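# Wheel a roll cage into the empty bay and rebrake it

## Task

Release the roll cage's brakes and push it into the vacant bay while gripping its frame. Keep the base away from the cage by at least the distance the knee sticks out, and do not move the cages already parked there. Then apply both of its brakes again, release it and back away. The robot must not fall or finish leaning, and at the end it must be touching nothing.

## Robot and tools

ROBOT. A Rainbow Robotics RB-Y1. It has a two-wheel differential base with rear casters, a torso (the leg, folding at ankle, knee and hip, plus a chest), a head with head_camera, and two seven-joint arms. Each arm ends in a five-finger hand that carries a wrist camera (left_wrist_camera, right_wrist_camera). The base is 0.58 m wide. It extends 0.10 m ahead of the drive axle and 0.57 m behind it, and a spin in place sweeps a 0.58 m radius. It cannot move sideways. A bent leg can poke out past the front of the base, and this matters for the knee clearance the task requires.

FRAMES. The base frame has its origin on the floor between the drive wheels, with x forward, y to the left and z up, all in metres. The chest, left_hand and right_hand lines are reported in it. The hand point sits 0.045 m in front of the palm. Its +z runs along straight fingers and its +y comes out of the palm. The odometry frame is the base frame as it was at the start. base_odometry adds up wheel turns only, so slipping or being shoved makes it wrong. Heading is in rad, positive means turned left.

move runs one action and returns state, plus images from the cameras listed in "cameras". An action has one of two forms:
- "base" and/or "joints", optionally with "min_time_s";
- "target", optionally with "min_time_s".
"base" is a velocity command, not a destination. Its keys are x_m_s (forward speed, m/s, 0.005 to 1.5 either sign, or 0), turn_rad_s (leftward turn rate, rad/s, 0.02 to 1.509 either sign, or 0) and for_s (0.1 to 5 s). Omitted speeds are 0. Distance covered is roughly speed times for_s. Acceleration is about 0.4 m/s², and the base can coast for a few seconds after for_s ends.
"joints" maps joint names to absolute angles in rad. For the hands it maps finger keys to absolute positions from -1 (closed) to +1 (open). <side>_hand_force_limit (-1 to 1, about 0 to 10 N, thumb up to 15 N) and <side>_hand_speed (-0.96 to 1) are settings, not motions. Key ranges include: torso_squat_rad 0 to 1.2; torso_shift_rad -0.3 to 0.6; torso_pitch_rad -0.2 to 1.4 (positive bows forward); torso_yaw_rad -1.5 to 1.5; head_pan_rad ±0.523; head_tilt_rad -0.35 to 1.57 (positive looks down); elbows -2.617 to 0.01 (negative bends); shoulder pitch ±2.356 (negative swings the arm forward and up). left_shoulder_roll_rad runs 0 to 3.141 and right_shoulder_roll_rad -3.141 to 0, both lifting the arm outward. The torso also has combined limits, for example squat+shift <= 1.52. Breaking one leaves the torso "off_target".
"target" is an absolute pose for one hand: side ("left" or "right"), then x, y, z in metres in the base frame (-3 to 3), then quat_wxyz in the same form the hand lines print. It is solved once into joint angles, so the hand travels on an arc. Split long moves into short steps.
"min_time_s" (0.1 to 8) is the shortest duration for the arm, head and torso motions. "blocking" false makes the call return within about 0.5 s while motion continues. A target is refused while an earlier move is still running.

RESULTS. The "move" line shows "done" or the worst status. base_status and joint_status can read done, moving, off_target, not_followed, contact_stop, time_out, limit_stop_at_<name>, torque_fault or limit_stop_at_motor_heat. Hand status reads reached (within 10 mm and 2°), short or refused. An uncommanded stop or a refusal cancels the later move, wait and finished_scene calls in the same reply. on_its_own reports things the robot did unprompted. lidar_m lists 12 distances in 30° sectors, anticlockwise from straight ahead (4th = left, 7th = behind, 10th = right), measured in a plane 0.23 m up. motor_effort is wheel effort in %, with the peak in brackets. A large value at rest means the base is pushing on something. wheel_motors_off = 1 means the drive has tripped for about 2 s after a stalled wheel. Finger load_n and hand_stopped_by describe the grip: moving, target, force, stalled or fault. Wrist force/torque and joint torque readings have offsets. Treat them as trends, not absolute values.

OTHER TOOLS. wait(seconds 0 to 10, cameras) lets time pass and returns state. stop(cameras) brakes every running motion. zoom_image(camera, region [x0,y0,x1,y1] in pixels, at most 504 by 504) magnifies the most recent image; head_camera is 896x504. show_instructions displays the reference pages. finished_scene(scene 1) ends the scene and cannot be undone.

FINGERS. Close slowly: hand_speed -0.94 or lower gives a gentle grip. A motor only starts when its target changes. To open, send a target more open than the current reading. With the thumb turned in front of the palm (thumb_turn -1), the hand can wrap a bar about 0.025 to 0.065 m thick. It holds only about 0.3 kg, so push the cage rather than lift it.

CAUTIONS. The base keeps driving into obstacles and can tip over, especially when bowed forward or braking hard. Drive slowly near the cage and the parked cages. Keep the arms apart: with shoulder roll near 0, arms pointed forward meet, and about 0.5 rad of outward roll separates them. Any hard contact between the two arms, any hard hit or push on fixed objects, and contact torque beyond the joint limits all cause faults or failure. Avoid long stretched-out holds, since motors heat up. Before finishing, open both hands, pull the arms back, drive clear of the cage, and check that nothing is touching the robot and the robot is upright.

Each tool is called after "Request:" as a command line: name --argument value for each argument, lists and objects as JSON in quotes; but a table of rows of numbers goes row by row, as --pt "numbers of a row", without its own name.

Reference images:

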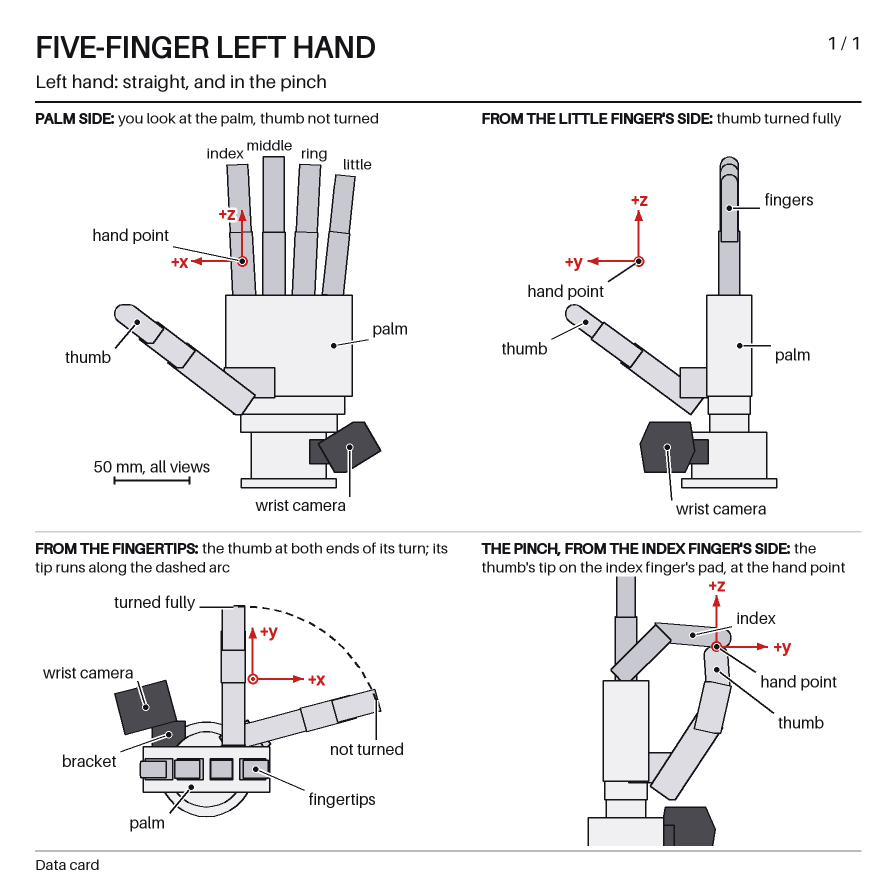

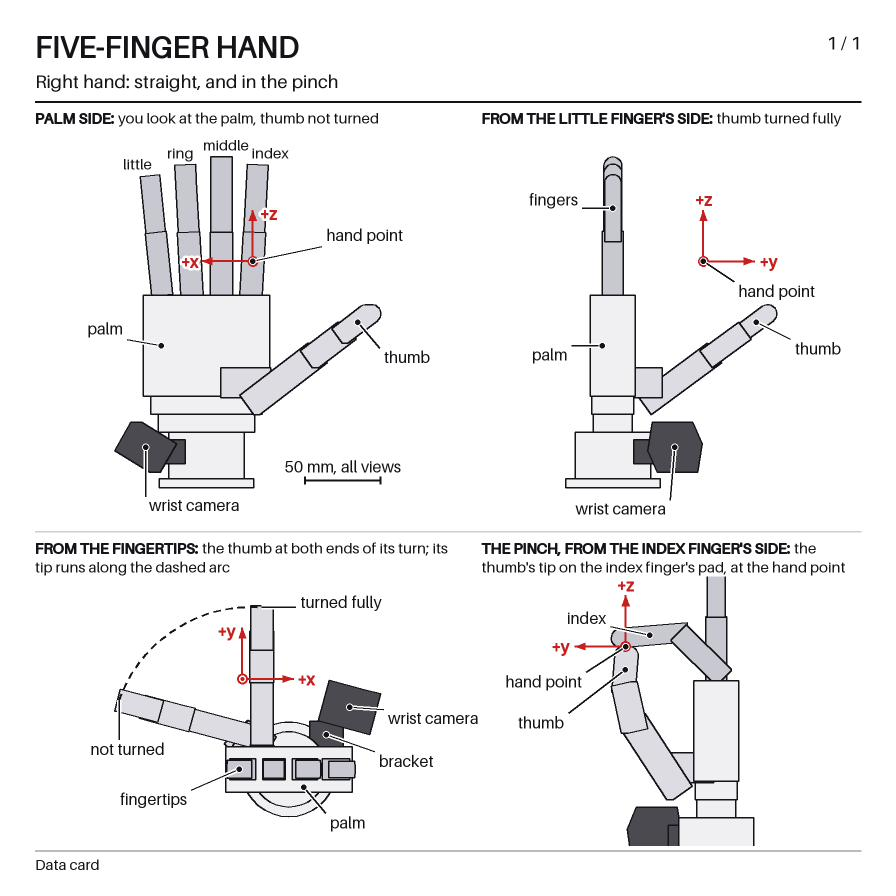

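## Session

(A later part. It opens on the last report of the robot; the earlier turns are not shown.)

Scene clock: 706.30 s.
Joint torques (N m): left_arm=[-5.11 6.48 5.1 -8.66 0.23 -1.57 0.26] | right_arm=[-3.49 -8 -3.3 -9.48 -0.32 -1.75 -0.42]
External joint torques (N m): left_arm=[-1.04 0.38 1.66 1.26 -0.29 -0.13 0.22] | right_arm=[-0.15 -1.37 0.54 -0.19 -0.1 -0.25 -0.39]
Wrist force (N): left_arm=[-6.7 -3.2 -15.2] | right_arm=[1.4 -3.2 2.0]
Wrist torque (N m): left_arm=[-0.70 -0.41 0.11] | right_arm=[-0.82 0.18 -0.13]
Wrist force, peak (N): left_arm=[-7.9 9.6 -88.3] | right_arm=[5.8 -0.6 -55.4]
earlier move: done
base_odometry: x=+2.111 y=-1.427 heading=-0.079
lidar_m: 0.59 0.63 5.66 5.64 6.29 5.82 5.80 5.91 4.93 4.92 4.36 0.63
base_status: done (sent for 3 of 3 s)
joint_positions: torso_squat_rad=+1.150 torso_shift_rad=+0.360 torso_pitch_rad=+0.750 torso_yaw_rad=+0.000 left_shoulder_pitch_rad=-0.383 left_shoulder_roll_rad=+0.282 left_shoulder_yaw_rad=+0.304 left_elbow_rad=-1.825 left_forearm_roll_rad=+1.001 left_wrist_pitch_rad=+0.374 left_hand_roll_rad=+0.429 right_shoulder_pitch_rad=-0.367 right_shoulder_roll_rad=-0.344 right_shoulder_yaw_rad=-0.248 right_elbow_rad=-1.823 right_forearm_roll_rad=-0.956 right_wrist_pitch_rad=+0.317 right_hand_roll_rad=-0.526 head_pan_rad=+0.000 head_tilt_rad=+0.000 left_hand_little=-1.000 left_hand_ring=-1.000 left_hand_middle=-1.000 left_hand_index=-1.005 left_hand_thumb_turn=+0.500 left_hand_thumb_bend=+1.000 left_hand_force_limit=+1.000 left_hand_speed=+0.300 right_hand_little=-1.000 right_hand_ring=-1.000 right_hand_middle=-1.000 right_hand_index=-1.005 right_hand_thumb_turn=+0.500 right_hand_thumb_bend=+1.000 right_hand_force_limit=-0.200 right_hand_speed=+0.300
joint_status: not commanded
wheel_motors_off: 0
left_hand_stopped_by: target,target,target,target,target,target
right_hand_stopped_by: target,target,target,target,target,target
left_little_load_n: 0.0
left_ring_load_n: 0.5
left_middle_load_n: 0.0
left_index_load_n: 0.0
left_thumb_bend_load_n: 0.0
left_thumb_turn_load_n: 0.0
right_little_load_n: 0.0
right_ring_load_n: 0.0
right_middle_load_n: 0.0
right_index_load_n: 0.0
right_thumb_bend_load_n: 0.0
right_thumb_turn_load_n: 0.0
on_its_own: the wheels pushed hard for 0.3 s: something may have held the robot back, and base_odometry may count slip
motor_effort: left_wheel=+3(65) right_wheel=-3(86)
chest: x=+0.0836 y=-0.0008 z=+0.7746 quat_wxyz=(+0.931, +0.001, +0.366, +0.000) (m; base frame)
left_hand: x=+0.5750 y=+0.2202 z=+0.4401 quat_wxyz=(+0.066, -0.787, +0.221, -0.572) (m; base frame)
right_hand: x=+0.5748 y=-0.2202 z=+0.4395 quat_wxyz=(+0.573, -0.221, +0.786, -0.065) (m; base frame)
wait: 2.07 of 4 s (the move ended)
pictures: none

Request:
move --base '{"x_m_s": 0.01, "for_s": 4}' --blocking false

Request:
wait --seconds 0.4

Request:
wait --seconds 0.3

Request:
wait --seconds 0.3

Request:
wait --seconds 0.3

Request:
wait --seconds 0.3

Request:
wait --seconds 0.3

Scene clock: 707.10 s.
Joint torques (N m): left_arm=[-5.06 6.2 5.03 -8.77 0.17 -1.64 0.25] | right_arm=[-3.61 -7.81 -2.66 -9.48 -0.03 -1.46 -0.56]
External joint torques (N m): left_arm=[-1.03 0.1 1.59 1.15 -0.35 -0.21 0.21] | right_arm=[-0.28 -1.17 1.18 -0.18 0.19 0.03 -0.52]
Wrist force (N): left_arm=[-7.0 -2.9 -15.2] | right_arm=[1.3 -3.3 1.6]
Wrist torque (N m): left_arm=[-0.69 -0.33 0.09] | right_arm=[-0.81 0.20 -0.17]
Wrist force, peak (N): left_arm=[-6.9 -2.7 -15.8] | right_arm=[1.5 -3.3 1.8]
move: moving
base_odometry: x=+2.116 y=-1.427 heading=-0.079
lidar_m: 0.59 0.62 5.65 5.64 6.30 5.82 5.80 5.91 4.94 4.92 4.35 0.62
base_status: moving
joint_positions: torso_squat_rad=+1.150 torso_shift_rad=+0.360 torso_pitch_rad=+0.750 torso_yaw_rad=+0.000 left_shoulder_pitch_rad=-0.383 left_shoulder_roll_rad=+0.282 left_shoulder_yaw_rad=+0.304 left_elbow_rad=-1.825 left_forearm_roll_rad=+1.001 left_wrist_pitch_rad=+0.374 left_hand_roll_rad=+0.429 right_shoulder_pitch_rad=-0.367 right_shoulder_roll_rad=-0.344 right_shoulder_yaw_rad=-0.248 right_elbow_rad=-1.823 right_forearm_roll_rad=-0.956 right_wrist_pitch_rad=+0.317 right_hand_roll_rad=-0.526 head_pan_rad=+0.000 head_tilt_rad=+0.000 left_hand_little=-1.000 left_hand_ring=-1.000 left_hand_middle=-1.000 left_hand_index=-1.005 left_hand_thumb_turn=+0.500 left_hand_thumb_bend=+1.000 left_hand_force_limit=+1.000 left_hand_speed=+0.300 right_hand_little=-1.000 right_hand_ring=-1.000 right_hand_middle=-1.000 right_hand_index=-1.005 right_hand_thumb_turn=+0.500 right_hand_thumb_bend=+1.000 right_hand_force_limit=-0.200 right_hand_speed=+0.300
joint_status: not commanded
wheel_motors_off: 0
left_hand_stopped_by: target,target,target,target,target,target
right_hand_stopped_by: target,target,target,target,target,target
left_little_load_n: 0.0
left_ring_load_n: 0.5
left_middle_load_n: 0.0
left_index_load_n: 0.0
left_thumb_bend_load_n: 0.0
left_thumb_turn_load_n: 0.0
right_little_load_n: 0.0
right_ring_load_n: 0.0
right_middle_load_n: 0.0
right_index_load_n: -0.5
right_thumb_bend_load_n: 0.0
right_thumb_turn_load_n: -0.5
motor_effort: left_wheel=+5(11) right_wheel=+2(9)
chest: x=+0.0836 y=-0.0008 z=+0.7745 quat_wxyz=(+0.931, +0.001, +0.366, +0.000) (m; base frame)
left_hand: x=+0.5750 y=+0.2202 z=+0.4401 quat_wxyz=(+0.066, -0.787, +0.221, -0.572) (m; base frame)
right_hand: x=+0.5748 y=-0.2202 z=+0.4394 quat_wxyz=(+0.573, -0.221, +0.786, -0.065) (m; base frame)
pictures: none

Scene clock: 707.50 s.
Joint torques (N m): left_arm=[-5 6.42 4.94 -8.78 0.28 -1.53 0.18] | right_arm=[-4.15 -7.55 -2.82 -9.49 -0.05 -1.54 -0.24]
External joint torques (N m): left_arm=[-0.97 0.32 1.51 1.14 -0.25 -0.09 0.14] | right_arm=[-0.81 -0.91 1.02 -0.2 0.17 -0.05 -0.21]
Wrist force (N): left_arm=[-7.0 -2.9 -15.1] | right_arm=[1.3 -3.2 1.8]
Wrist torque (N m): left_arm=[-0.68 -0.37 0.08] | right_arm=[-0.82 0.18 -0.16]
Wrist force, peak (N): left_arm=[-7.1 -3.0 -15.6] | right_arm=[1.4 -3.4 1.9]
earlier move: moving
base_odometry: x=+2.120 y=-1.427 heading=-0.079
lidar_m: 0.59 0.62 5.64 5.63 6.30 5.83 5.81 5.93 4.94 4.93 4.35 0.62
base_status: moving
joint_positions: torso_squat_rad=+1.150 torso_shift_rad=+0.360 torso_pitch_rad=+0.750 torso_yaw_rad=+0.000 left_shoulder_pitch_rad=-0.383 left_shoulder_roll_rad=+0.282 left_shoulder_yaw_rad=+0.304 left_elbow_rad=-1.825 left_forearm_roll_rad=+1.001 left_wrist_pitch_rad=+0.374 left_hand_roll_rad=+0.429 right_shoulder_pitch_rad=-0.367 right_shoulder_roll_rad=-0.344 right_shoulder_yaw_rad=-0.248 right_elbow_rad=-1.823 right_forearm_roll_rad=-0.956 right_wrist_pitch_rad=+0.317 right_hand_roll_rad=-0.526 head_pan_rad=+0.000 head_tilt_rad=+0.000 left_hand_little=-1.000 left_hand_ring=-1.000 left_hand_middle=-1.000 left_hand_index=-1.005 left_hand_thumb_turn=+0.500 left_hand_thumb_bend=+1.000 left_hand_force_limit=+1.000 left_hand_speed=+0.300 right_hand_little=-1.000 right_hand_ring=-1.000 right_hand_middle=-1.000 right_hand_index=-1.005 right_hand_thumb_turn=+0.500 right_hand_thumb_bend=+1.000 right_hand_force_limit=-0.200 right_hand_speed=+0.300
joint_status: not commanded
wheel_motors_off: 0
left_hand_stopped_by: target,target,target,target,target,target
right_hand_stopped_by: target,target,target,target,target,target
left_little_load_n: 0.0
left_ring_load_n: 0.0
left_middle_load_n: 0.0
left_index_load_n: 0.0
left_thumb_bend_load_n: 0.0
left_thumb_turn_load_n: 0.0
right_little_load_n: 0.0
right_ring_load_n: 0.0
right_middle_load_n: 0.0
right_index_load_n: 0.0
right_thumb_bend_load_n: 0.0
right_thumb_turn_load_n: 0.0
motor_effort: left_wheel=+10(11) right_wheel=+0(9)
chest: x=+0.0836 y=-0.0008 z=+0.7745 quat_wxyz=(+0.931, +0.001, +0.366, +0.000) (m; base frame)
left_hand: x=+0.5750 y=+0.2202 z=+0.4401 quat_wxyz=(+0.066, -0.787, +0.221, -0.572) (m; base frame)
right_hand: x=+0.5748 y=-0.2202 z=+0.4394 quat_wxyz=(+0.573, -0.221, +0.786, -0.065) (m; base frame)
wait: 0.40 s; no rest
pictures: none

Scene clock: 707.80 s.
Joint torques (N m): left_arm=[-5 6.25 5.19 -8.78 0.15 -1.52 0.22] | right_arm=[-3.55 -7.43 -3.01 -9.54 -0.16 -1.53 -0.41]
External joint torques (N m): left_arm=[-0.97 0.15 1.75 1.14 -0.37 -0.09 0.18] | right_arm=[-0.21 -0.8 0.84 -0.25 0.06 -0.03 -0.38]
Wrist force (N): left_arm=[-7.1 -2.7 -15.2] | right_arm=[1.1 -3.2 1.7]
Wrist torque (N m): left_arm=[-0.64 -0.34 0.08] | right_arm=[-0.81 0.21 -0.19]
Wrist force, peak (N): left_arm=[-7.3 -3.0 -15.2] | right_arm=[1.6 -3.2 2.0]
earlier move: moving
base_odometry: x=+2.123 y=-1.428 heading=-0.079
lidar_m: 0.59 0.61 5.65 5.64 6.30 5.84 5.81 5.92 4.94 4.92 4.35 0.61
base_status: moving
joint_positions: torso_squat_rad=+1.150 torso_shift_rad=+0.360 torso_pitch_rad=+0.750 torso_yaw_rad=+0.000 left_shoulder_pitch_rad=-0.383 left_shoulder_roll_rad=+0.282 left_shoulder_yaw_rad=+0.304 left_elbow_rad=-1.825 left_forearm_roll_rad=+1.001 left_wrist_pitch_rad=+0.374 left_hand_roll_rad=+0.429 right_shoulder_pitch_rad=-0.367 right_shoulder_roll_rad=-0.344 right_shoulder_yaw_rad=-0.248 right_elbow_rad=-1.823 right_forearm_roll_rad=-0.956 right_wrist_pitch_rad=+0.317 right_hand_roll_rad=-0.526 head_pan_rad=+0.000 head_tilt_rad=+0.000 left_hand_little=-1.000 left_hand_ring=-1.000 left_hand_middle=-1.000 left_hand_index=-1.005 left_hand_thumb_turn=+0.500 left_hand_thumb_bend=+1.000 left_hand_force_limit=+1.000 left_hand_speed=+0.300 right_hand_little=-1.000 right_hand_ring=-1.000 right_hand_middle=-1.000 right_hand_index=-1.005 right_hand_thumb_turn=+0.500 right_hand_thumb_bend=+1.000 right_hand_force_limit=-0.200 right_hand_speed=+0.300
joint_status: not commanded
wheel_motors_off: 0
left_hand_stopped_by: target,target,target,target,target,target
right_hand_stopped_by: target,target,target,target,target,target
left_little_load_n: 0.0
left_ring_load_n: 0.0
left_middle_load_n: 0.0
left_index_load_n: 0.0
left_thumb_bend_load_n: 0.0
left_thumb_turn_load_n: 0.0
right_little_load_n: 0.0
right_ring_load_n: 0.0
right_middle_load_n: 0.0
right_index_load_n: 0.0
right_thumb_bend_load_n: -0.5
right_thumb_turn_load_n: 0.0
motor_effort: left_wheel=+6(11) right_wheel=+1(9)
chest: x=+0.0836 y=-0.0008 z=+0.7745 quat_wxyz=(+0.931, +0.001, +0.366, +0.000) (m; base frame)
left_hand: x=+0.5750 y=+0.2202 z=+0.4401 quat_wxyz=(+0.066, -0.787, +0.221, -0.572) (m; base frame)
right_hand: x=+0.5748 y=-0.2202 z=+0.4394 quat_wxyz=(+0.573, -0.221, +0.786, -0.065) (m; base frame)
wait: 0.30 s; no rest
pictures: none

Scene clock: 708.10 s.
Joint torques (N m): left_arm=[-5.41 6.56 5.1 -8.71 0.26 -1.6 0.25] | right_arm=[-3.96 -7.71 -2.81 -9.46 -0.06 -1.47 -0.46]
External joint torques (N m): left_arm=[-1.14 0.46 1.67 1.21 -0.26 -0.09 0.21] | right_arm=[-0.62 -1.08 1.04 -0.17 0.15 0.03 -0.43]
Wrist force (N): left_arm=[-7.2 -2.0 -23.4] | right_arm=[1.3 -3.0 1.7]
Wrist torque (N m): left_arm=[-0.48 -0.34 0.05] | right_arm=[-0.79 0.17 -0.16]
Wrist force, peak (N): left_arm=[-7.2 -2.0 -23.4] | right_arm=[1.5 -3.4 1.7]
earlier move: moving
base_odometry: x=+2.126 y=-1.428 heading=-0.079
lidar_m: 0.58 0.61 5.65 5.64 6.29 5.83 5.81 5.91 4.94 4.92 4.33 0.61
base_status: moving
joint_positions: torso_squat_rad=+1.150 torso_shift_rad=+0.360 torso_pitch_rad=+0.750 torso_yaw_rad=+0.000 left_shoulder_pitch_rad=-0.383 left_shoulder_roll_rad=+0.282 left_shoulder_yaw_rad=+0.304 left_elbow_rad=-1.825 left_forearm_roll_rad=+1.001 left_wrist_pitch_rad=+0.374 left_hand_roll_rad=+0.429 right_shoulder_pitch_rad=-0.367 right_shoulder_roll_rad=-0.344 right_shoulder_yaw_rad=-0.248 right_elbow_rad=-1.823 right_forearm_roll_rad=-0.956 right_wrist_pitch_rad=+0.317 right_hand_roll_rad=-0.526 head_pan_rad=+0.000 head_tilt_rad=+0.000 left_hand_little=-1.000 left_hand_ring=-1.000 left_hand_middle=-1.000 left_hand_index=-1.006 left_hand_thumb_turn=+0.500 left_hand_thumb_bend=+1.000 left_hand_force_limit=+1.000 left_hand_speed=+0.300 right_hand_little=-1.000 right_hand_ring=-1.000 right_hand_middle=-1.000 right_hand_index=-1.005 right_hand_thumb_turn=+0.500 right_hand_thumb_bend=+1.000 right_hand_force_limit=-0.200 right_hand_speed=+0.300
joint_status: not commanded
wheel_motors_off: 0
left_hand_stopped_by: target,target,target,target,target,target
right_hand_stopped_by: target,target,target,target,target,target
left_little_load_n: 0.0
left_ring_load_n: 0.5
left_middle_load_n: 0.0
left_index_load_n: -1.5
left_thumb_bend_load_n: 0.0
left_thumb_turn_load_n: -0.5
right_little_load_n: 0.5
right_ring_load_n: 0.0
right_middle_load_n: 0.0
right_index_load_n: 0.0
right_thumb_bend_load_n: 0.0
right_thumb_turn_load_n: -0.5
motor_effort: left_wheel=+9(11) right_wheel=+0(9)
chest: x=+0.0836 y=-0.0008 z=+0.7745 quat_wxyz=(+0.931, +0.001, +0.366, +0.000) (m; base frame)
left_hand: x=+0.5750 y=+0.2202 z=+0.4401 quat_wxyz=(+0.066, -0.787, +0.221, -0.572) (m; base frame)
right_hand: x=+0.5748 y=-0.2202 z=+0.4394 quat_wxyz=(+0.573, -0.221, +0.786, -0.065) (m; base frame)
wait: 0.30 s; no rest
pictures: none

Scene clock: 708.40 s.
Joint torques (N m): left_arm=[-15.36 6.43 4.91 -8.26 -0.05 -3.65 0.23] | right_arm=[-10.52 -7.86 -2.83 -9.7 -0.29 -2.46 -0.46]
External joint torques (N m): left_arm=[-10.87 0.33 1.47 1.61 -0.55 -2.1 0.19] | right_arm=[-6.72 -1.22 1.05 -0.41 -0.08 -0.9 -0.42]
Wrist force (N): left_arm=[-7.5 4.8 -72.1] | right_arm=[3.9 0.0 -27.2]
Wrist torque (N m): left_arm=[1.03 -0.29 0.10] | right_arm=[0.08 0.22 -0.08]
Wrist force, peak (N): left_arm=[-7.5 4.8 -72.1] | right_arm=[3.9 0.0 -27.2]
earlier move: moving
base_odometry: x=+2.128 y=-1.428 heading=-0.079
lidar_m: 0.58 0.61 5.65 5.63 6.30 5.83 5.82 5.92 4.94 4.93 4.33 0.61
base_status: moving
joint_positions: torso_squat_rad=+1.150 torso_shift_rad=+0.360 torso_pitch_rad=+0.749 torso_yaw_rad=+0.000 left_shoulder_pitch_rad=-0.381 left_shoulder_roll_rad=+0.282 left_shoulder_yaw_rad=+0.304 left_elbow_rad=-1.825 left_forearm_roll_rad=+1.001 left_wrist_pitch_rad=+0.374 left_hand_roll_rad=+0.429 right_shoulder_pitch_rad=-0.366 right_shoulder_roll_rad=-0.344 right_shoulder_yaw_rad=-0.248 right_elbow_rad=-1.823 right_forearm_roll_rad=-0.956 right_wrist_pitch_rad=+0.317 right_hand_roll_rad=-0.526 head_pan_rad=+0.000 head_tilt_rad=+0.000 left_hand_little=-1.000 left_hand_ring=-1.000 left_hand_middle=-1.000 left_hand_index=-1.007 left_hand_thumb_turn=+0.500 left_hand_thumb_bend=+1.000 left_hand_force_limit=+1.000 left_hand_speed=+0.300 right_hand_little=-1.000 right_hand_ring=-1.000 right_hand_middle=-1.000 right_hand_index=-1.006 right_hand_thumb_turn=+0.500 right_hand_thumb_bend=+1.000 right_hand_force_limit=-0.200 right_hand_speed=+0.300
joint_status: not commanded
wheel_motors_off: 0
left_hand_stopped_by: target,target,target,target,target,target
right_hand_stopped_by: target,target,target,target,target,target
left_little_load_n: 0.0
left_ring_load_n: 0.0
left_middle_load_n: 0.0
left_index_load_n: -15.5
left_thumb_bend_load_n: 0.0
left_thumb_turn_load_n: 0.0
right_little_load_n: 0.0
right_ring_load_n: 0.0
right_middle_load_n: 0.0
right_index_load_n: -7.5
right_thumb_bend_load_n: 0.0
right_thumb_turn_load_n: 0.0
motor_effort: left_wheel=+24(25) right_wheel=+16(16)
chest: x=+0.0834 y=-0.0008 z=+0.7746 quat_wxyz=(+0.931, +0.001, +0.366, +0.000) (m; base frame)
left_hand: x=+0.5741 y=+0.2206 z=+0.4396 quat_wxyz=(+0.066, -0.788, +0.221, -0.571) (m; base frame)
right_hand: x=+0.5744 y=-0.2203 z=+0.4393 quat_wxyz=(+0.573, -0.221, +0.787, -0.065) (m; base frame)
wait: 0.30 s; no rest
pictures: none

Scene clock: 708.70 s.
Joint torques (N m): left_arm=[-19.07 6.97 5.05 -7.69 -0.26 -4.47 0.32] | right_arm=[-13.47 -7.51 -3.49 -9.18 -0.31 -3.09 -0.37]
External joint torques (N m): left_arm=[-15.1 0.87 1.6 2.21 -0.79 -3.04 0.28] | right_arm=[-10.18 -0.88 0.34 0.11 -0.1 -1.62 -0.33]
Wrist force (N): left_arm=[-7.5 7.5 -82.5] | right_arm=[3.7 1.6 -37.3]
Wrist torque (N m): left_arm=[1.39 -0.24 0.07] | right_arm=[0.38 0.21 -0.10]
Wrist force, peak (N): left_arm=[-7.7 7.7 -90.5] | right_arm=[4.1 1.9 -43.0]
earlier move: moving
base_odometry: x=+2.131 y=-1.428 heading=-0.078
lidar_m: 0.58 0.61 5.65 5.63 6.31 5.84 5.82 5.92 4.94 4.92 4.33 0.60
base_status: moving
joint_positions: torso_squat_rad=+1.150 torso_shift_rad=+0.359 torso_pitch_rad=+0.749 torso_yaw_rad=+0.000 left_shoulder_pitch_rad=-0.379 left_shoulder_roll_rad=+0.282 left_shoulder_yaw_rad=+0.304 left_elbow_rad=-1.825 left_forearm_roll_rad=+1.001 left_wrist_pitch_rad=+0.375 left_hand_roll_rad=+0.429 right_shoulder_pitch_rad=-0.364 right_shoulder_roll_rad=-0.344 right_shoulder_yaw_rad=-0.248 right_elbow_rad=-1.823 right_forearm_roll_rad=-0.956 right_wrist_pitch_rad=+0.317 right_hand_roll_rad=-0.526 head_pan_rad=+0.000 head_tilt_rad=+0.000 left_hand_little=-1.000 left_hand_ring=-1.000 left_hand_middle=-1.000 left_hand_index=-1.007 left_hand_thumb_turn=+0.500 left_hand_thumb_bend=+1.000 left_hand_force_limit=+1.000 left_hand_speed=+0.300 right_hand_little=-1.000 right_hand_ring=-1.000 right_hand_middle=-1.000 right_hand_index=-1.007 right_hand_thumb_turn=+0.500 right_hand_thumb_bend=+1.000 right_hand_force_limit=-0.200 right_hand_speed=+0.300
joint_status: not commanded
wheel_motors_off: 0
left_hand_stopped_by: target,target,target,target,target,target
right_hand_stopped_by: target,target,target,target,target,target
left_little_load_n: 0.0
left_ring_load_n: 0.0
left_middle_load_n: 0.0
left_index_load_n: -18.0
left_thumb_bend_load_n: 0.0
left_thumb_turn_load_n: 0.0
right_little_load_n: 0.0
right_ring_load_n: 0.0
right_middle_load_n: 0.0
right_index_load_n: -11.5
right_thumb_bend_load_n: 0.0
right_thumb_turn_load_n: -0.5
motor_effort: left_wheel=+36(36) right_wheel=+20(23)
chest: x=+0.0831 y=-0.0008 z=+0.7747 quat_wxyz=(+0.931, +0.001, +0.366, +0.000) (m; base frame)
left_hand: x=+0.5735 y=+0.2208 z=+0.4394 quat_wxyz=(+0.066, -0.788, +0.221, -0.571) (m; base frame)
right_hand: x=+0.5738 y=-0.2204 z=+0.4391 quat_wxyz=(+0.572, -0.221, +0.787, -0.065) (m; base frame)
wait: 0.30 s; no rest
pictures: none

Scene clock: 709.00 s.
Joint torques (N m): left_arm=[-16.81 6.97 5.14 -7.63 -0.35 -4.38 0.22] | right_arm=[-11.82 -7.35 -3.24 -9.39 -0.07 -2.91 -0.47]
External joint torques (N m): left_arm=[-12.77 0.87 1.7 2.29 -0.87 -2.94 0.18] | right_arm=[-8.46 -0.72 0.6 -0.1 0.14 -1.42 -0.43]
Wrist force (N): left_arm=[-7.8 5.9 -68.1] | right_arm=[3.4 0.3 -24.8]
Wrist torque (N m): left_arm=[0.95 -0.26 0.05] | right_arm=[0.04 0.21 -0.07]
Wrist force, peak (N): left_arm=[-6.4 7.0 -78.7] | right_arm=[2.9 1.4 -34.5]
earlier move: moving
base_odometry: x=+2.134 y=-1.428 heading=-0.078
lidar_m: 0.58 0.61 5.64 5.63 6.30 5.85 5.83 5.91 4.94 4.93 4.32 0.61
base_status: moving
joint_positions: torso_squat_rad=+1.150 torso_shift_rad=+0.359 torso_pitch_rad=+0.749 torso_yaw_rad=+0.000 left_shoulder_pitch_rad=-0.380 left_shoulder_roll_rad=+0.282 left_shoulder_yaw_rad=+0.304 left_elbow_rad=-1.825 left_forearm_roll_rad=+1.001 left_wrist_pitch_rad=+0.375 left_hand_roll_rad=+0.429 right_shoulder_pitch_rad=-0.365 right_shoulder_roll_rad=-0.344 right_shoulder_yaw_rad=-0.248 right_elbow_rad=-1.823 right_forearm_roll_rad=-0.956 right_wrist_pitch_rad=+0.317 right_hand_roll_rad=-0.526 head_pan_rad=+0.000 head_tilt_rad=+0.000 left_hand_little=-1.000 left_hand_ring=-1.000 left_hand_middle=-1.000 left_hand_index=-1.007 left_hand_thumb_turn=+0.500 left_hand_thumb_bend=+1.000 left_hand_force_limit=+1.000 left_hand_speed=+0.300 right_hand_little=-1.000 right_hand_ring=-1.000 right_hand_middle=-1.000 right_hand_index=-1.007 right_hand_thumb_turn=+0.500 right_hand_thumb_bend=+1.000 right_hand_force_limit=-0.200 right_hand_speed=+0.300
joint_status: not commanded
wheel_motors_off: 0
left_hand_stopped_by: target,target,target,target,target,target
right_hand_stopped_by: target,target,target,target,target,target
left_little_load_n: 0.0
left_ring_load_n: 0.0
left_middle_load_n: 0.0
left_index_load_n: -15.0
left_thumb_bend_load_n: 0.0
left_thumb_turn_load_n: 0.0
right_little_load_n: 0.0
right_ring_load_n: 0.0
right_middle_load_n: 0.0
right_index_load_n: -7.5
right_thumb_bend_load_n: 0.0
right_thumb_turn_load_n: 0.0
motor_effort: left_wheel=+26(36) right_wheel=+13(23)
chest: x=+0.0831 y=-0.0008 z=+0.7747 quat_wxyz=(+0.931, +0.001, +0.366, +0.000) (m; base frame)
left_hand: x=+0.5737 y=+0.2207 z=+0.4396 quat_wxyz=(+0.066, -0.788, +0.221, -0.571) (m; base frame)
right_hand: x=+0.5740 y=-0.2203 z=+0.4393 quat_wxyz=(+0.572, -0.221, +0.787, -0.065) (m; base frame)
wait: 0.30 s; no rest
pictures: none

Request:
stop

Request:
move --base '{"x_m_s": -0.25, "for_s": 1.9}'

Request:
move --base '{"turn_rad_s": -0.6, "for_s": 1.59}'

Request:
move --base '{"x_m_s": 0.4, "for_s": 4.0}'

Request:
move --base '{"turn_rad_s": 0.8, "for_s": 3.155}' --cameras '["head_camera"]'

Scene clock: 710.43 s.
Joint torques (N m): left_arm=[-12.82 6.93 5.46 -7.82 -0.26 -3.82 0.15] | right_arm=[-8.04 -7.45 -3.26 -9.18 -0.11 -2.05 -0.4]
External joint torques (N m): left_arm=[-8.81 0.83 2.01 2.11 -0.78 -2.39 0.11] | right_arm=[-4.7 -0.82 0.59 0.12 0.1 -0.56 -0.37]
Motor temperatures (°C): left_arm=[34 35 36 36 40 39 44] | right_arm=[34 35 36 34 41 46 45]
Wrist force (N): left_arm=[-6.5 4.7 -51.2] | right_arm=[3.0 -3.2 -13.4]
Wrist torque (N m): left_arm=[0.36 -0.28 0.12] | right_arm=[-0.33 0.19 -0.09]
Wrist force, peak (N): left_arm=[-8.1 7.4 -82.3] | right_arm=[4.1 1.0 -37.0]
earlier move: stopped
base_odometry: x=+2.144 y=-1.429 heading=-0.078
lidar_m: 0.58 0.60 5.65 5.62 6.29 5.85 5.83 5.92 4.95 4.93 4.31 0.61
base_status: stopped (sent for 3.37 of 4 s)
joint_positions: torso_squat_rad=+1.150 torso_shift_rad=+0.359 torso_pitch_rad=+0.749 torso_yaw_rad=+0.000 left_shoulder_pitch_rad=-0.381 left_shoulder_roll_rad=+0.282 left_shoulder_yaw_rad=+0.304 left_elbow_rad=-1.825 left_forearm_roll_rad=+1.001 left_wrist_pitch_rad=+0.375 left_hand_roll_rad=+0.429 right_shoulder_pitch_rad=-0.366 right_shoulder_roll_rad=-0.344 right_shoulder_yaw_rad=-0.248 right_elbow_rad=-1.823 right_forearm_roll_rad=-0.956 right_wrist_pitch_rad=+0.317 right_hand_roll_rad=-0.526 head_pan_rad=+0.000 head_tilt_rad=+0.000 left_hand_little=-1.000 left_hand_ring=-1.000 left_hand_middle=-1.000 left_hand_index=-1.007 left_hand_thumb_turn=+0.500 left_hand_thumb_bend=+1.000 left_hand_force_limit=+1.000 left_hand_speed=+0.300 right_hand_little=-1.000 right_hand_ring=-1.000 right_hand_middle=-1.000 right_hand_index=-1.006 right_hand_thumb_turn=+0.500 right_hand_thumb_bend=+1.000 right_hand_force_limit=-0.200 right_hand_speed=+0.300
joint_status: not commanded
wheel_motors_off: 0
left_hand_stopped_by: target,target,target,target,target,target
right_hand_stopped_by: target,target,target,target,target,target
left_little_load_n: 0.0
left_ring_load_n: 0.0
left_middle_load_n: 0.0
left_index_load_n: -11.5
left_thumb_bend_load_n: 0.0
left_thumb_turn_load_n: 0.0
right_little_load_n: 0.0
right_ring_load_n: 0.0
right_middle_load_n: 0.0
right_index_load_n: -4.5
right_thumb_bend_load_n: 0.0
right_thumb_turn_load_n: 0.0
motor_effort: left_wheel=+11(36) right_wheel=+5(23)
chest: x=+0.0833 y=-0.0008 z=+0.7747 quat_wxyz=(+0.931, +0.001, +0.366, +0.000) (m; base frame)
left_hand: x=+0.5741 y=+0.2205 z=+0.4398 quat_wxyz=(+0.066, -0.788, +0.221, -0.571) (m; base frame)
right_hand: x=+0.5743 y=-0.2202 z=+0.4394 quat_wxyz=(+0.573, -0.221, +0.787, -0.065) (m; base frame)
pictures: none

Scene clock: 713.43 s.
Joint torques (N m): left_arm=[-4.32 5.96 4.74 -8.98 0.3 -1.39 0.2] | right_arm=[-3.79 -7.68 -3.55 -9.46 -0.12 -1.67 -0.43]
External joint torques (N m): left_arm=[-0.29 -0.14 1.3 0.95 -0.23 0.05 0.16] | right_arm=[-0.46 -1.05 0.3 -0.17 0.09 -0.18 -0.39]
Wrist force (N): left_arm=[-6.8 -3.0 -15.2] | right_arm=[1.3 -3.2 1.8]
Wrist torque (N m): left_arm=[-0.68 -0.39 0.09] | right_arm=[-0.82 0.22 -0.15]
Wrist force, peak (N): left_arm=[-6.7 5.1 -49.7] | right_arm=[3.2 -3.3 -12.2]
move: done
base_odometry: x=+1.670 y=-1.392 heading=-0.077
lidar_m: 1.06 1.11 5.74 5.73 6.40 5.38 5.37 5.81 4.85 4.83 4.87 1.10
base_status: done (sent for 1.9 of 1.9 s)
joint_positions: torso_squat_rad=+1.150 torso_shift_rad=+0.360 torso_pitch_rad=+0.750 torso_yaw_rad=+0.000 left_shoulder_pitch_rad=-0.383 left_shoulder_roll_rad=+0.282 left_shoulder_yaw_rad=+0.304 left_elbow_rad=-1.825 left_forearm_roll_rad=+1.001 left_wrist_pitch_rad=+0.374 left_hand_roll_rad=+0.429 right_shoulder_pitch_rad=-0.367 right_shoulder_roll_rad=-0.344 right_shoulder_yaw_rad=-0.248 right_elbow_rad=-1.823 right_forearm_roll_rad=-0.956 right_wrist_pitch_rad=+0.317 right_hand_roll_rad=-0.526 head_pan_rad=+0.000 head_tilt_rad=+0.000 left_hand_little=-1.000 left_hand_ring=-1.000 left_hand_middle=-1.000 left_hand_index=-1.005 left_hand_thumb_turn=+0.500 left_hand_thumb_bend=+1.000 left_hand_force_limit=+1.000 left_hand_speed=+0.300 right_hand_little=-1.000 right_hand_ring=-1.000 right_hand_middle=-1.000 right_hand_index=-1.005 right_hand_thumb_turn=+0.500 right_hand_thumb_bend=+1.000 right_hand_force_limit=-0.200 right_hand_speed=+0.300
joint_status: not commanded
wheel_motors_off: 0
left_hand_stopped_by: target,target,target,target,target,target
right_hand_stopped_by: target,target,target,target,target,target
left_little_load_n: 0.0
left_ring_load_n: 0.0
left_middle_load_n: 0.0
left_index_load_n: 0.0
left_thumb_bend_load_n: 0.0
left_thumb_turn_load_n: 0.0
right_little_load_n: 0.0
right_ring_load_n: 0.0
right_middle_load_n: 0.0
right_index_load_n: 0.0
right_thumb_bend_load_n: 0.0
right_thumb_turn_load_n: 0.0
motor_effort: left_wheel=+6(21) right_wheel=-4(21)
chest: x=+0.0836 y=-0.0008 z=+0.7745 quat_wxyz=(+0.931, +0.001, +0.366, +0.000) (m; base frame)
left_hand: x=+0.5750 y=+0.2203 z=+0.4402 quat_wxyz=(+0.067, -0.787, +0.221, -0.572) (m; base frame)
right_hand: x=+0.5748 y=-0.2200 z=+0.4394 quat_wxyz=(+0.573, -0.221, +0.786, -0.065) (m; base frame)
pictures: none

Scene clock: 716.57 s.
Joint torques (N m): left_arm=[-4.32 6.1 4.57 -8.94 0.26 -1.38 0.17] | right_arm=[-3.7 -7.91 -3.8 -9.36 -0.25 -1.81 -0.51]
External joint torques (N m): left_arm=[-0.28 0 1.13 0.99 -0.26 0.06 0.13] | right_arm=[-0.36 -1.28 0.05 -0.06 -0.04 -0.31 -0.47]
Wrist force (N): left_arm=[-7.6 -2.6 -15.2] | right_arm=[1.2 -3.0 2.1]
Wrist torque (N m): left_arm=[-0.61 -0.26 0.04] | right_arm=[-0.80 0.19 -0.13]
Wrist force, peak (N): left_arm=[-6.9 -3.4 -16.0] | right_arm=[1.5 -3.6 1.9]
move: done
base_odometry: x=+1.670 y=-1.392 heading=-1.037
lidar_m: 4.65 1.08 1.06 3.51 5.72 5.72 6.17 5.36 5.36 5.55 4.83 4.83
base_status: done (sent for 1.6 of 1.6 s)
joint_positions: torso_squat_rad=+1.150 torso_shift_rad=+0.360 torso_pitch_rad=+0.750 torso_yaw_rad=+0.000 left_shoulder_pitch_rad=-0.383 left_shoulder_roll_rad=+0.282 left_shoulder_yaw_rad=+0.304 left_elbow_rad=-1.825 left_forearm_roll_rad=+1.001 left_wrist_pitch_rad=+0.374 left_hand_roll_rad=+0.429 right_shoulder_pitch_rad=-0.367 right_shoulder_roll_rad=-0.344 right_shoulder_yaw_rad=-0.248 right_elbow_rad=-1.823 right_forearm_roll_rad=-0.956 right_wrist_pitch_rad=+0.317 right_hand_roll_rad=-0.526 head_pan_rad=+0.000 head_tilt_rad=+0.000 left_hand_little=-1.000 left_hand_ring=-1.000 left_hand_middle=-1.000 left_hand_index=-1.005 left_hand_thumb_turn=+0.500 left_hand_thumb_bend=+1.000 left_hand_force_limit=+1.000 left_hand_speed=+0.300 right_hand_little=-1.000 right_hand_ring=-1.000 right_hand_middle=-1.000 right_hand_index=-1.005 right_hand_thumb_turn=+0.500 right_hand_thumb_bend=+1.000 right_hand_force_limit=-0.200 right_hand_speed=+0.300
joint_status: not commanded
wheel_motors_off: 0
left_hand_stopped_by: target,target,target,target,target,target
right_hand_stopped_by: target,target,target,target,target,target
left_little_load_n: 0.0
left_ring_load_n: 0.0
left_middle_load_n: 0.0
left_index_load_n: 0.0
left_thumb_bend_load_n: 0.0
left_thumb_turn_load_n: 0.0
right_little_load_n: 0.0
right_ring_load_n: 0.0
right_middle_load_n: 0.0
right_index_load_n: 0.5
right_thumb_bend_load_n: 0.0
right_thumb_turn_load_n: -0.5
motor_effort: left_wheel=+7(21) right_wheel=-2(25)
chest: x=+0.0836 y=-0.0008 z=+0.7745 quat_wxyz=(+0.931, +0.001, +0.366, +0.000) (m; base frame)
left_hand: x=+0.5750 y=+0.2203 z=+0.4402 quat_wxyz=(+0.067, -0.787, +0.221, -0.572) (m; base frame)
right_hand: x=+0.5748 y=-0.2200 z=+0.4395 quat_wxyz=(+0.573, -0.221, +0.786, -0.065) (m; base frame)
pictures: none

Scene clock: 722.17 s.
Joint torques (N m): left_arm=[-3.93 5.95 4.35 -9.01 0.28 -1.39 0.2] | right_arm=[-3.51 -7.62 -3.53 -9.2 -0.27 -1.49 -0.44]
External joint torques (N m): left_arm=[0.11 -0.16 0.91 0.91 -0.24 0.05 0.16] | right_arm=[-0.18 -0.99 0.31 0.1 -0.06 0 -0.41]
Wrist force (N): left_arm=[-7.3 -2.9 -15.5] | right_arm=[1.5 -3.2 1.9]
Wrist torque (N m): left_arm=[-0.62 -0.33 0.07] | right_arm=[-0.84 0.16 -0.16]
Wrist force, peak (N): left_arm=[-7.5 -3.0 -15.9] | right_arm=[1.2 -3.6 2.2]
move: done
base_odometry: x=+2.485 y=-2.770 heading=-1.037
lidar_m: 3.32 1.80 1.79 1.31 0.97 0.98 7.48 6.52 6.51 4.27 3.71 3.71
base_status: done (sent for 4 of 4 s)
joint_positions: torso_squat_rad=+1.150 torso_shift_rad=+0.360 torso_pitch_rad=+0.750 torso_yaw_rad=+0.000 left_shoulder_pitch_rad=-0.383 left_shoulder_roll_rad=+0.282 left_shoulder_yaw_rad=+0.304 left_elbow_rad=-1.825 left_forearm_roll_rad=+1.001 left_wrist_pitch_rad=+0.374 left_hand_roll_rad=+0.429 right_shoulder_pitch_rad=-0.367 right_shoulder_roll_rad=-0.344 right_shoulder_yaw_rad=-0.248 right_elbow_rad=-1.823 right_forearm_roll_rad=-0.956 right_wrist_pitch_rad=+0.317 right_hand_roll_rad=-0.526 head_pan_rad=+0.000 head_tilt_rad=+0.000 left_hand_little=-1.000 left_hand_ring=-1.000 left_hand_middle=-1.000 left_hand_index=-1.005 left_hand_thumb_turn=+0.500 left_hand_thumb_bend=+1.000 left_hand_force_limit=+1.000 left_hand_speed=+0.300 right_hand_little=-1.000 right_hand_ring=-1.000 right_hand_middle=-1.000 right_hand_index=-1.005 right_hand_thumb_turn=+0.500 right_hand_thumb_bend=+1.000 right_hand_force_limit=-0.200 right_hand_speed=+0.300
joint_status: not commanded
wheel_motors_off: 0
left_hand_stopped_by: target,target,target,target,target,target
right_hand_stopped_by: target,target,target,target,target,target
left_little_load_n: 0.0
left_ring_load_n: 0.0
left_middle_load_n: 0.0
left_index_load_n: 0.0
left_thumb_bend_load_n: 0.0
left_thumb_turn_load_n: 0.0
right_little_load_n: 0.0
right_ring_load_n: 0.0
right_middle_load_n: 0.0
right_index_load_n: 0.0
right_thumb_bend_load_n: 0.0
right_thumb_turn_load_n: -0.5
motor_effort: left_wheel=+0(29) right_wheel=-1(22)
chest: x=+0.0837 y=-0.0008 z=+0.7745 quat_wxyz=(+0.931, +0.001, +0.366, +0.000) (m; base frame)
left_hand: x=+0.5751 y=+0.2203 z=+0.4401 quat_wxyz=(+0.066, -0.787, +0.221, -0.572) (m; base frame)
right_hand: x=+0.5749 y=-0.2200 z=+0.4394 quat_wxyz=(+0.573, -0.221, +0.786, -0.065) (m; base frame)
pictures: none

Scene clock: 727.27 s.
Joint torques (N m): left_arm=[-3.87 5.73 4.58 -9.17 0.23 -1.4 0.27] | right_arm=[-2.94 -7.79 -3.04 -9.54 -0.19 -1.44 -0.47]
External joint torques (N m): left_arm=[0.17 -0.37 1.14 0.76 -0.3 0.04 0.23] | right_arm=[0.4 -1.16 0.81 -0.24 0.03 0.06 -0.43]
Wrist force (N): left_arm=[-7.3 -2.9 -15.7] | right_arm=[1.5 -3.2 1.6]
Wrist torque (N m): left_arm=[-0.63 -0.33 0.06] | right_arm=[-0.79 0.18 -0.15]
Wrist force, peak (N): left_arm=[-7.3 -3.6 -15.8] | right_arm=[1.5 -3.6 2.1]
move: done
base_odometry: x=+2.485 y=-2.769 heading=+1.496
lidar_m: 0.97 7.68 6.52 6.52 4.40 3.72 3.71 3.43 1.79 1.80 1.34 0.99
base_status: done (sent for 3.17 of 3.17 s)
joint_positions: torso_squat_rad=+1.150 torso_shift_rad=+0.360 torso_pitch_rad=+0.750 torso_yaw_rad=+0.000 left_shoulder_pitch_rad=-0.383 left_shoulder_roll_rad=+0.282 left_shoulder_yaw_rad=+0.304 left_elbow_rad=-1.825 left_forearm_roll_rad=+1.001 left_wrist_pitch_rad=+0.374 left_hand_roll_rad=+0.429 right_shoulder_pitch_rad=-0.367 right_shoulder_roll_rad=-0.344 right_shoulder_yaw_rad=-0.248 right_elbow_rad=-1.823 right_forearm_roll_rad=-0.956 right_wrist_pitch_rad=+0.317 right_hand_roll_rad=-0.526 head_pan_rad=+0.000 head_tilt_rad=+0.000 left_hand_little=-1.000 left_hand_ring=-1.000 left_hand_middle=-1.000 left_hand_index=-1.005 left_hand_thumb_turn=+0.500 left_hand_thumb_bend=+1.000 left_hand_force_limit=+1.000 left_hand_speed=+0.300 right_hand_little=-1.000 right_hand_ring=-1.000 right_hand_middle=-1.000 right_hand_index=-1.005 right_hand_thumb_turn=+0.500 right_hand_thumb_bend=+1.000 right_hand_force_limit=-0.200 right_hand_speed=+0.300
joint_status: not commanded
wheel_motors_off: 0
left_hand_stopped_by: target,target,target,target,target,target
right_hand_stopped_by: target,target,target,target,target,target
left_little_load_n: 0.0
left_ring_load_n: 0.0
left_middle_load_n: 0.0
left_index_load_n: 0.0
left_thumb_bend_load_n: 0.0
left_thumb_turn_load_n: -0.5
right_little_load_n: 0.0
right_ring_load_n: 0.0
right_middle_load_n: 0.0
right_index_load_n: 0.0
right_thumb_bend_load_n: 0.0
right_thumb_turn_load_n: 0.0
motor_effort: left_wheel=-1(22) right_wheel=+8(28)
chest: x=+0.0837 y=-0.0008 z=+0.7745 quat_wxyz=(+0.931, +0.001, +0.366, +0.000) (m; base frame)
left_hand: x=+0.5751 y=+0.2203 z=+0.4401 quat_wxyz=(+0.066, -0.787, +0.221, -0.572) (m; base frame)
right_hand: x=+0.5749 y=-0.2200 z=+0.4394 quat_wxyz=(+0.573, -0.221, +0.786, -0.065) (m; base frame)
pictures: head_camera
camera_calibration:
head_camera: T_world_to_cam=[[0.00522818, -0.997829, 0.0656504, -0.0580795], [-0.600666, -0.0556214, -0.797563, 0.904362], [0.799483, -0.0352642, -0.599653, 0.288496], [0, 0, 0, 1]] pos_world=[0.312876, 0.00252207, 0.898096]

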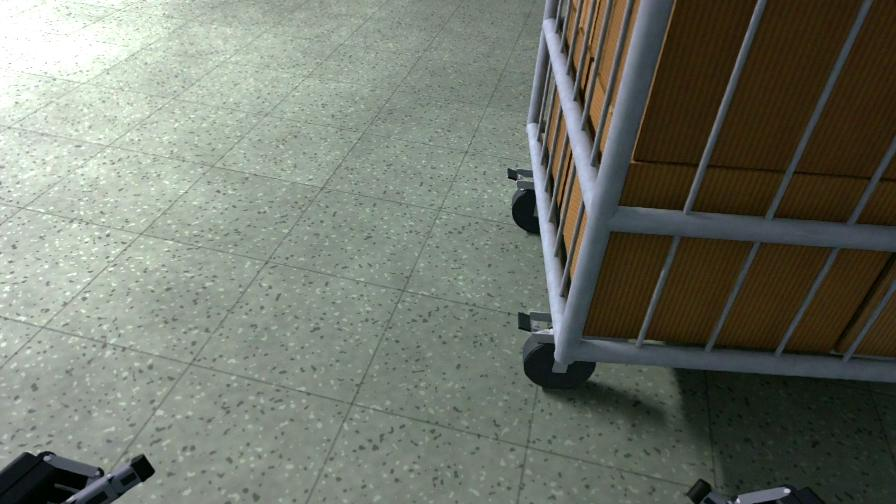

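Request:
move --target '{"side": "right", "x": 0.60, "y": -0.155, "z": 0.62, "quat_wxyz": [0.573, -0.221, 0.786, -0.065]}' --min_time_s 2 --cameras '["head_camera", "right_wrist_camera"]'

Scene clock: 729.83 s.
Joint torques (N m): left_arm=[-3.88 5.78 4.41 -9.04 0.35 -1.42 0.28] | right_arm=[-7.5 -2.57 -1.6 -9.45 -0.02 -1.72 -0.2]
External joint torques (N m): left_arm=[0.15 -0.32 0.97 0.89 -0.17 0.02 0.24] | right_arm=[-0.11 1.43 -0.78 -0.8 0.19 0.14 -0.16]
Wrist force (N): left_arm=[-6.8 -3.0 -15.6] | right_arm=[1.1 -3.3 1.9]
Wrist torque (N m): left_arm=[-0.65 -0.38 0.09] | right_arm=[-0.84 0.21 -0.19]
Wrist force, peak (N): left_arm=[-7.2 -2.9 -15.8] | right_arm=[1.9 -3.5 1.9]
move: done
base_odometry: x=+2.485 y=-2.769 heading=+1.496
lidar_m: 0.97 7.69 6.52 6.52 4.40 3.72 3.71 3.43 1.80 1.80 1.35 0.98
base_status: not commanded
joint_positions: torso_squat_rad=+1.150 torso_shift_rad=+0.360 torso_pitch_rad=+0.750 torso_yaw_rad=+0.000 left_shoulder_pitch_rad=-0.383 left_shoulder_roll_rad=+0.282 left_shoulder_yaw_rad=+0.304 left_elbow_rad=-1.825 left_forearm_roll_rad=+1.001 left_wrist_pitch_rad=+0.374 left_hand_roll_rad=+0.429 right_shoulder_pitch_rad=-0.668 right_shoulder_roll_rad=-0.146 right_shoulder_yaw_rad=-0.372 right_elbow_rad=-2.399 right_forearm_roll_rad=-0.365 right_wrist_pitch_rad=+1.100 right_hand_roll_rad=-0.991 head_pan_rad=+0.000 head_tilt_rad=+0.000 left_hand_little=-1.000 left_hand_ring=-1.000 left_hand_middle=-1.000 left_hand_index=-1.005 left_hand_thumb_turn=+0.500 left_hand_thumb_bend=+1.000 left_hand_force_limit=+1.000 left_hand_speed=+0.300 right_hand_little=-1.000 right_hand_ring=-1.000 right_hand_middle=-1.000 right_hand_index=-1.005 right_hand_thumb_turn=+0.500 right_hand_thumb_bend=+1.000 right_hand_force_limit=-0.200 right_hand_speed=+0.300
joint_status: all done
wheel_motors_off: 0
left_hand_stopped_by: target,target,target,target,target,target
right_hand_stopped_by: target,target,target,target,target,target
left_little_load_n: 0.0
left_ring_load_n: 0.0
left_middle_load_n: 0.0
left_index_load_n: 0.0
left_thumb_bend_load_n: 0.0
left_thumb_turn_load_n: 0.0
right_little_load_n: 0.0
right_ring_load_n: 0.0
right_middle_load_n: 0.0
right_index_load_n: 0.0
right_thumb_bend_load_n: 0.0
right_thumb_turn_load_n: -0.5
motor_effort: left_wheel=-2(2) right_wheel=+8(9)
chest: x=+0.0837 y=-0.0008 z=+0.7745 quat_wxyz=(+0.931, +0.001, +0.366, +0.000) (m; base frame)
left_hand: x=+0.5751 y=+0.2203 z=+0.4401 quat_wxyz=(+0.066, -0.787, +0.221, -0.572) (m; base frame)
right_hand: x=+0.5998 y=-0.1555 z=+0.6200 quat_wxyz=(+0.575, -0.221, +0.785, -0.065) (m; base frame)
right_hand_status: reached (checked arc, planned for 2.0 s): 1 mm and 0.2 deg off.
pictures: head_camera, right_wrist_camera
camera_calibration:
head_camera: T_world_to_cam=[[0.00522818, -0.997829, 0.0656504, -0.0580795], [-0.600666, -0.0556214, -0.797563, 0.904362], [0.799483, -0.0352642, -0.599653, 0.288496], [0, 0, 0, 1]] pos_world=[0.312876, 0.00252207, 0.898096]
right_wrist_camera: T_world_to_cam=[[-0.319293, 0.753953, -0.574113, 0.660673], [-0.347489, 0.470478, 0.811111, -0.222146], [0.881648, 0.45848, 0.11177, -0.413917], [0, 0, 0, 1]] pos_world=[0.498684, -0.203829, 0.60575]

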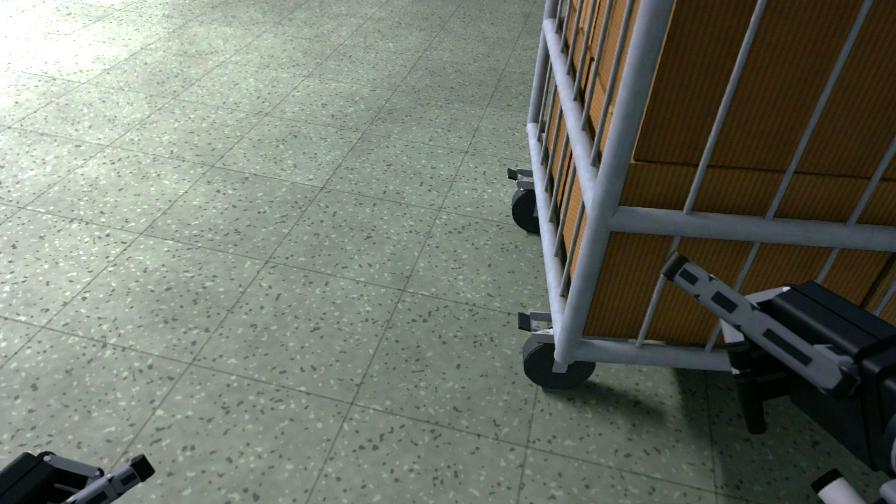

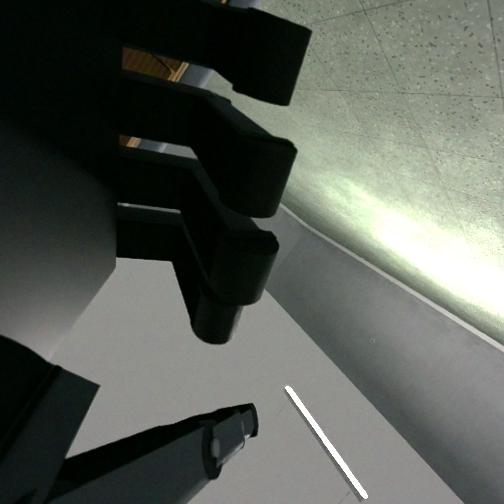

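Request:
move --base '{"x_m_s": 0.15, "for_s": 2.1}' --cameras '["head_camera"]'

Scene clock: 733.07 s.
Joint torques (N m): left_arm=[-3.85 5.95 4.35 -9.11 0.26 -1.35 0.23] | right_arm=[-6.88 -2.88 -2.27 -9.11 -0.16 -1.8 -0.41]
External joint torques (N m): left_arm=[0.18 -0.16 0.91 0.81 -0.27 0.09 0.19] | right_arm=[0.5 1.12 -1.45 -0.47 0.04 0.06 -0.38]
Wrist force (N): left_arm=[-7.0 -3.1 -15.2] | right_arm=[1.2 -3.3 1.8]
Wrist torque (N m): left_arm=[-0.71 -0.35 0.09] | right_arm=[-0.83 0.16 -0.19]
Wrist force, peak (N): left_arm=[-7.3 -3.1 -15.7] | right_arm=[1.4 -3.6 2.4]
move: done
base_odometry: x=+2.508 y=-2.455 heading=+1.496
lidar_m: 0.74 7.41 6.45 6.45 4.75 4.03 4.02 3.52 1.87 1.88 0.88 0.66
base_status: done (sent for 2.1 of 2.1 s)
joint_positions: torso_squat_rad=+1.150 torso_shift_rad=+0.360 torso_pitch_rad=+0.750 torso_yaw_rad=+0.000 left_shoulder_pitch_rad=-0.383 left_shoulder_roll_rad=+0.282 left_shoulder_yaw_rad=+0.304 left_elbow_rad=-1.825 left_forearm_roll_rad=+1.001 left_wrist_pitch_rad=+0.374 left_hand_roll_rad=+0.429 right_shoulder_pitch_rad=-0.668 right_shoulder_roll_rad=-0.146 right_shoulder_yaw_rad=-0.372 right_elbow_rad=-2.399 right_forearm_roll_rad=-0.365 right_wrist_pitch_rad=+1.100 right_hand_roll_rad=-0.991 head_pan_rad=+0.000 head_tilt_rad=+0.000 left_hand_little=-1.000 left_hand_ring=-1.000 left_hand_middle=-1.000 left_hand_index=-1.005 left_hand_thumb_turn=+0.500 left_hand_thumb_bend=+1.000 left_hand_force_limit=+1.000 left_hand_speed=+0.300 right_hand_little=-1.000 right_hand_ring=-1.000 right_hand_middle=-1.000 right_hand_index=-1.005 right_hand_thumb_turn=+0.500 right_hand_thumb_bend=+1.000 right_hand_force_limit=-0.200 right_hand_speed=+0.300
joint_status: not commanded
wheel_motors_off: 0
left_hand_stopped_by: target,target,target,target,target,target
right_hand_stopped_by: target,target,target,target,target,target
left_little_load_n: 0.0
left_ring_load_n: 0.0
left_middle_load_n: 0.0
left_index_load_n: 0.0
left_thumb_bend_load_n: 0.0
left_thumb_turn_load_n: 0.0
right_little_load_n: 0.0
right_ring_load_n: 0.0
right_middle_load_n: 0.0
right_index_load_n: 0.0
right_thumb_bend_load_n: 0.0
right_thumb_turn_load_n: 0.0
motor_effort: left_wheel=-2(16) right_wheel=+0(37)
chest: x=+0.0837 y=-0.0008 z=+0.7745 quat_wxyz=(+0.930, +0.001, +0.366, +0.000) (m; base frame)
left_hand: x=+0.5751 y=+0.2203 z=+0.4401 quat_wxyz=(+0.066, -0.787, +0.221, -0.572) (m; base frame)
right_hand: x=+0.5998 y=-0.1555 z=+0.6201 quat_wxyz=(+0.575, -0.221, +0.785, -0.065) (m; base frame)
pictures: head_camera
camera_calibration:
head_camera: T_world_to_cam=[[0.00522818, -0.997829, 0.0656504, -0.0580795], [-0.600666, -0.0556214, -0.797563, 0.904362], [0.799483, -0.0352642, -0.599653, 0.288496], [0, 0, 0, 1]] pos_world=[0.312876, 0.00252207, 0.898096]

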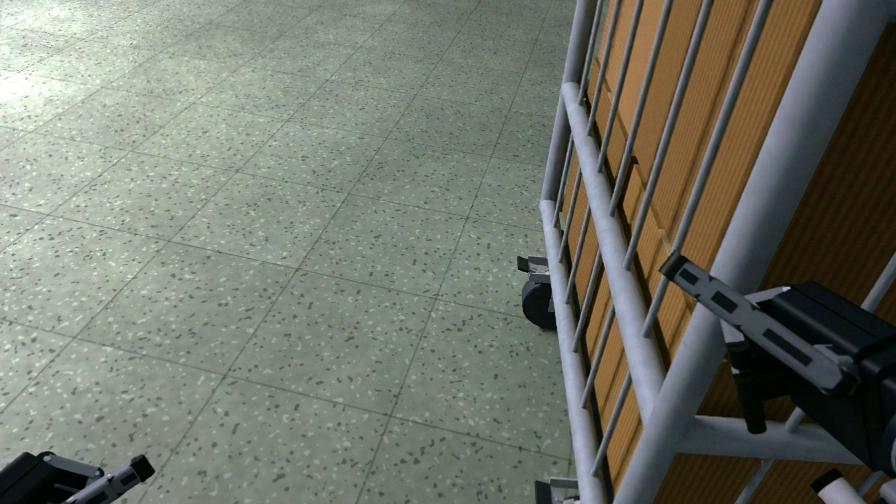

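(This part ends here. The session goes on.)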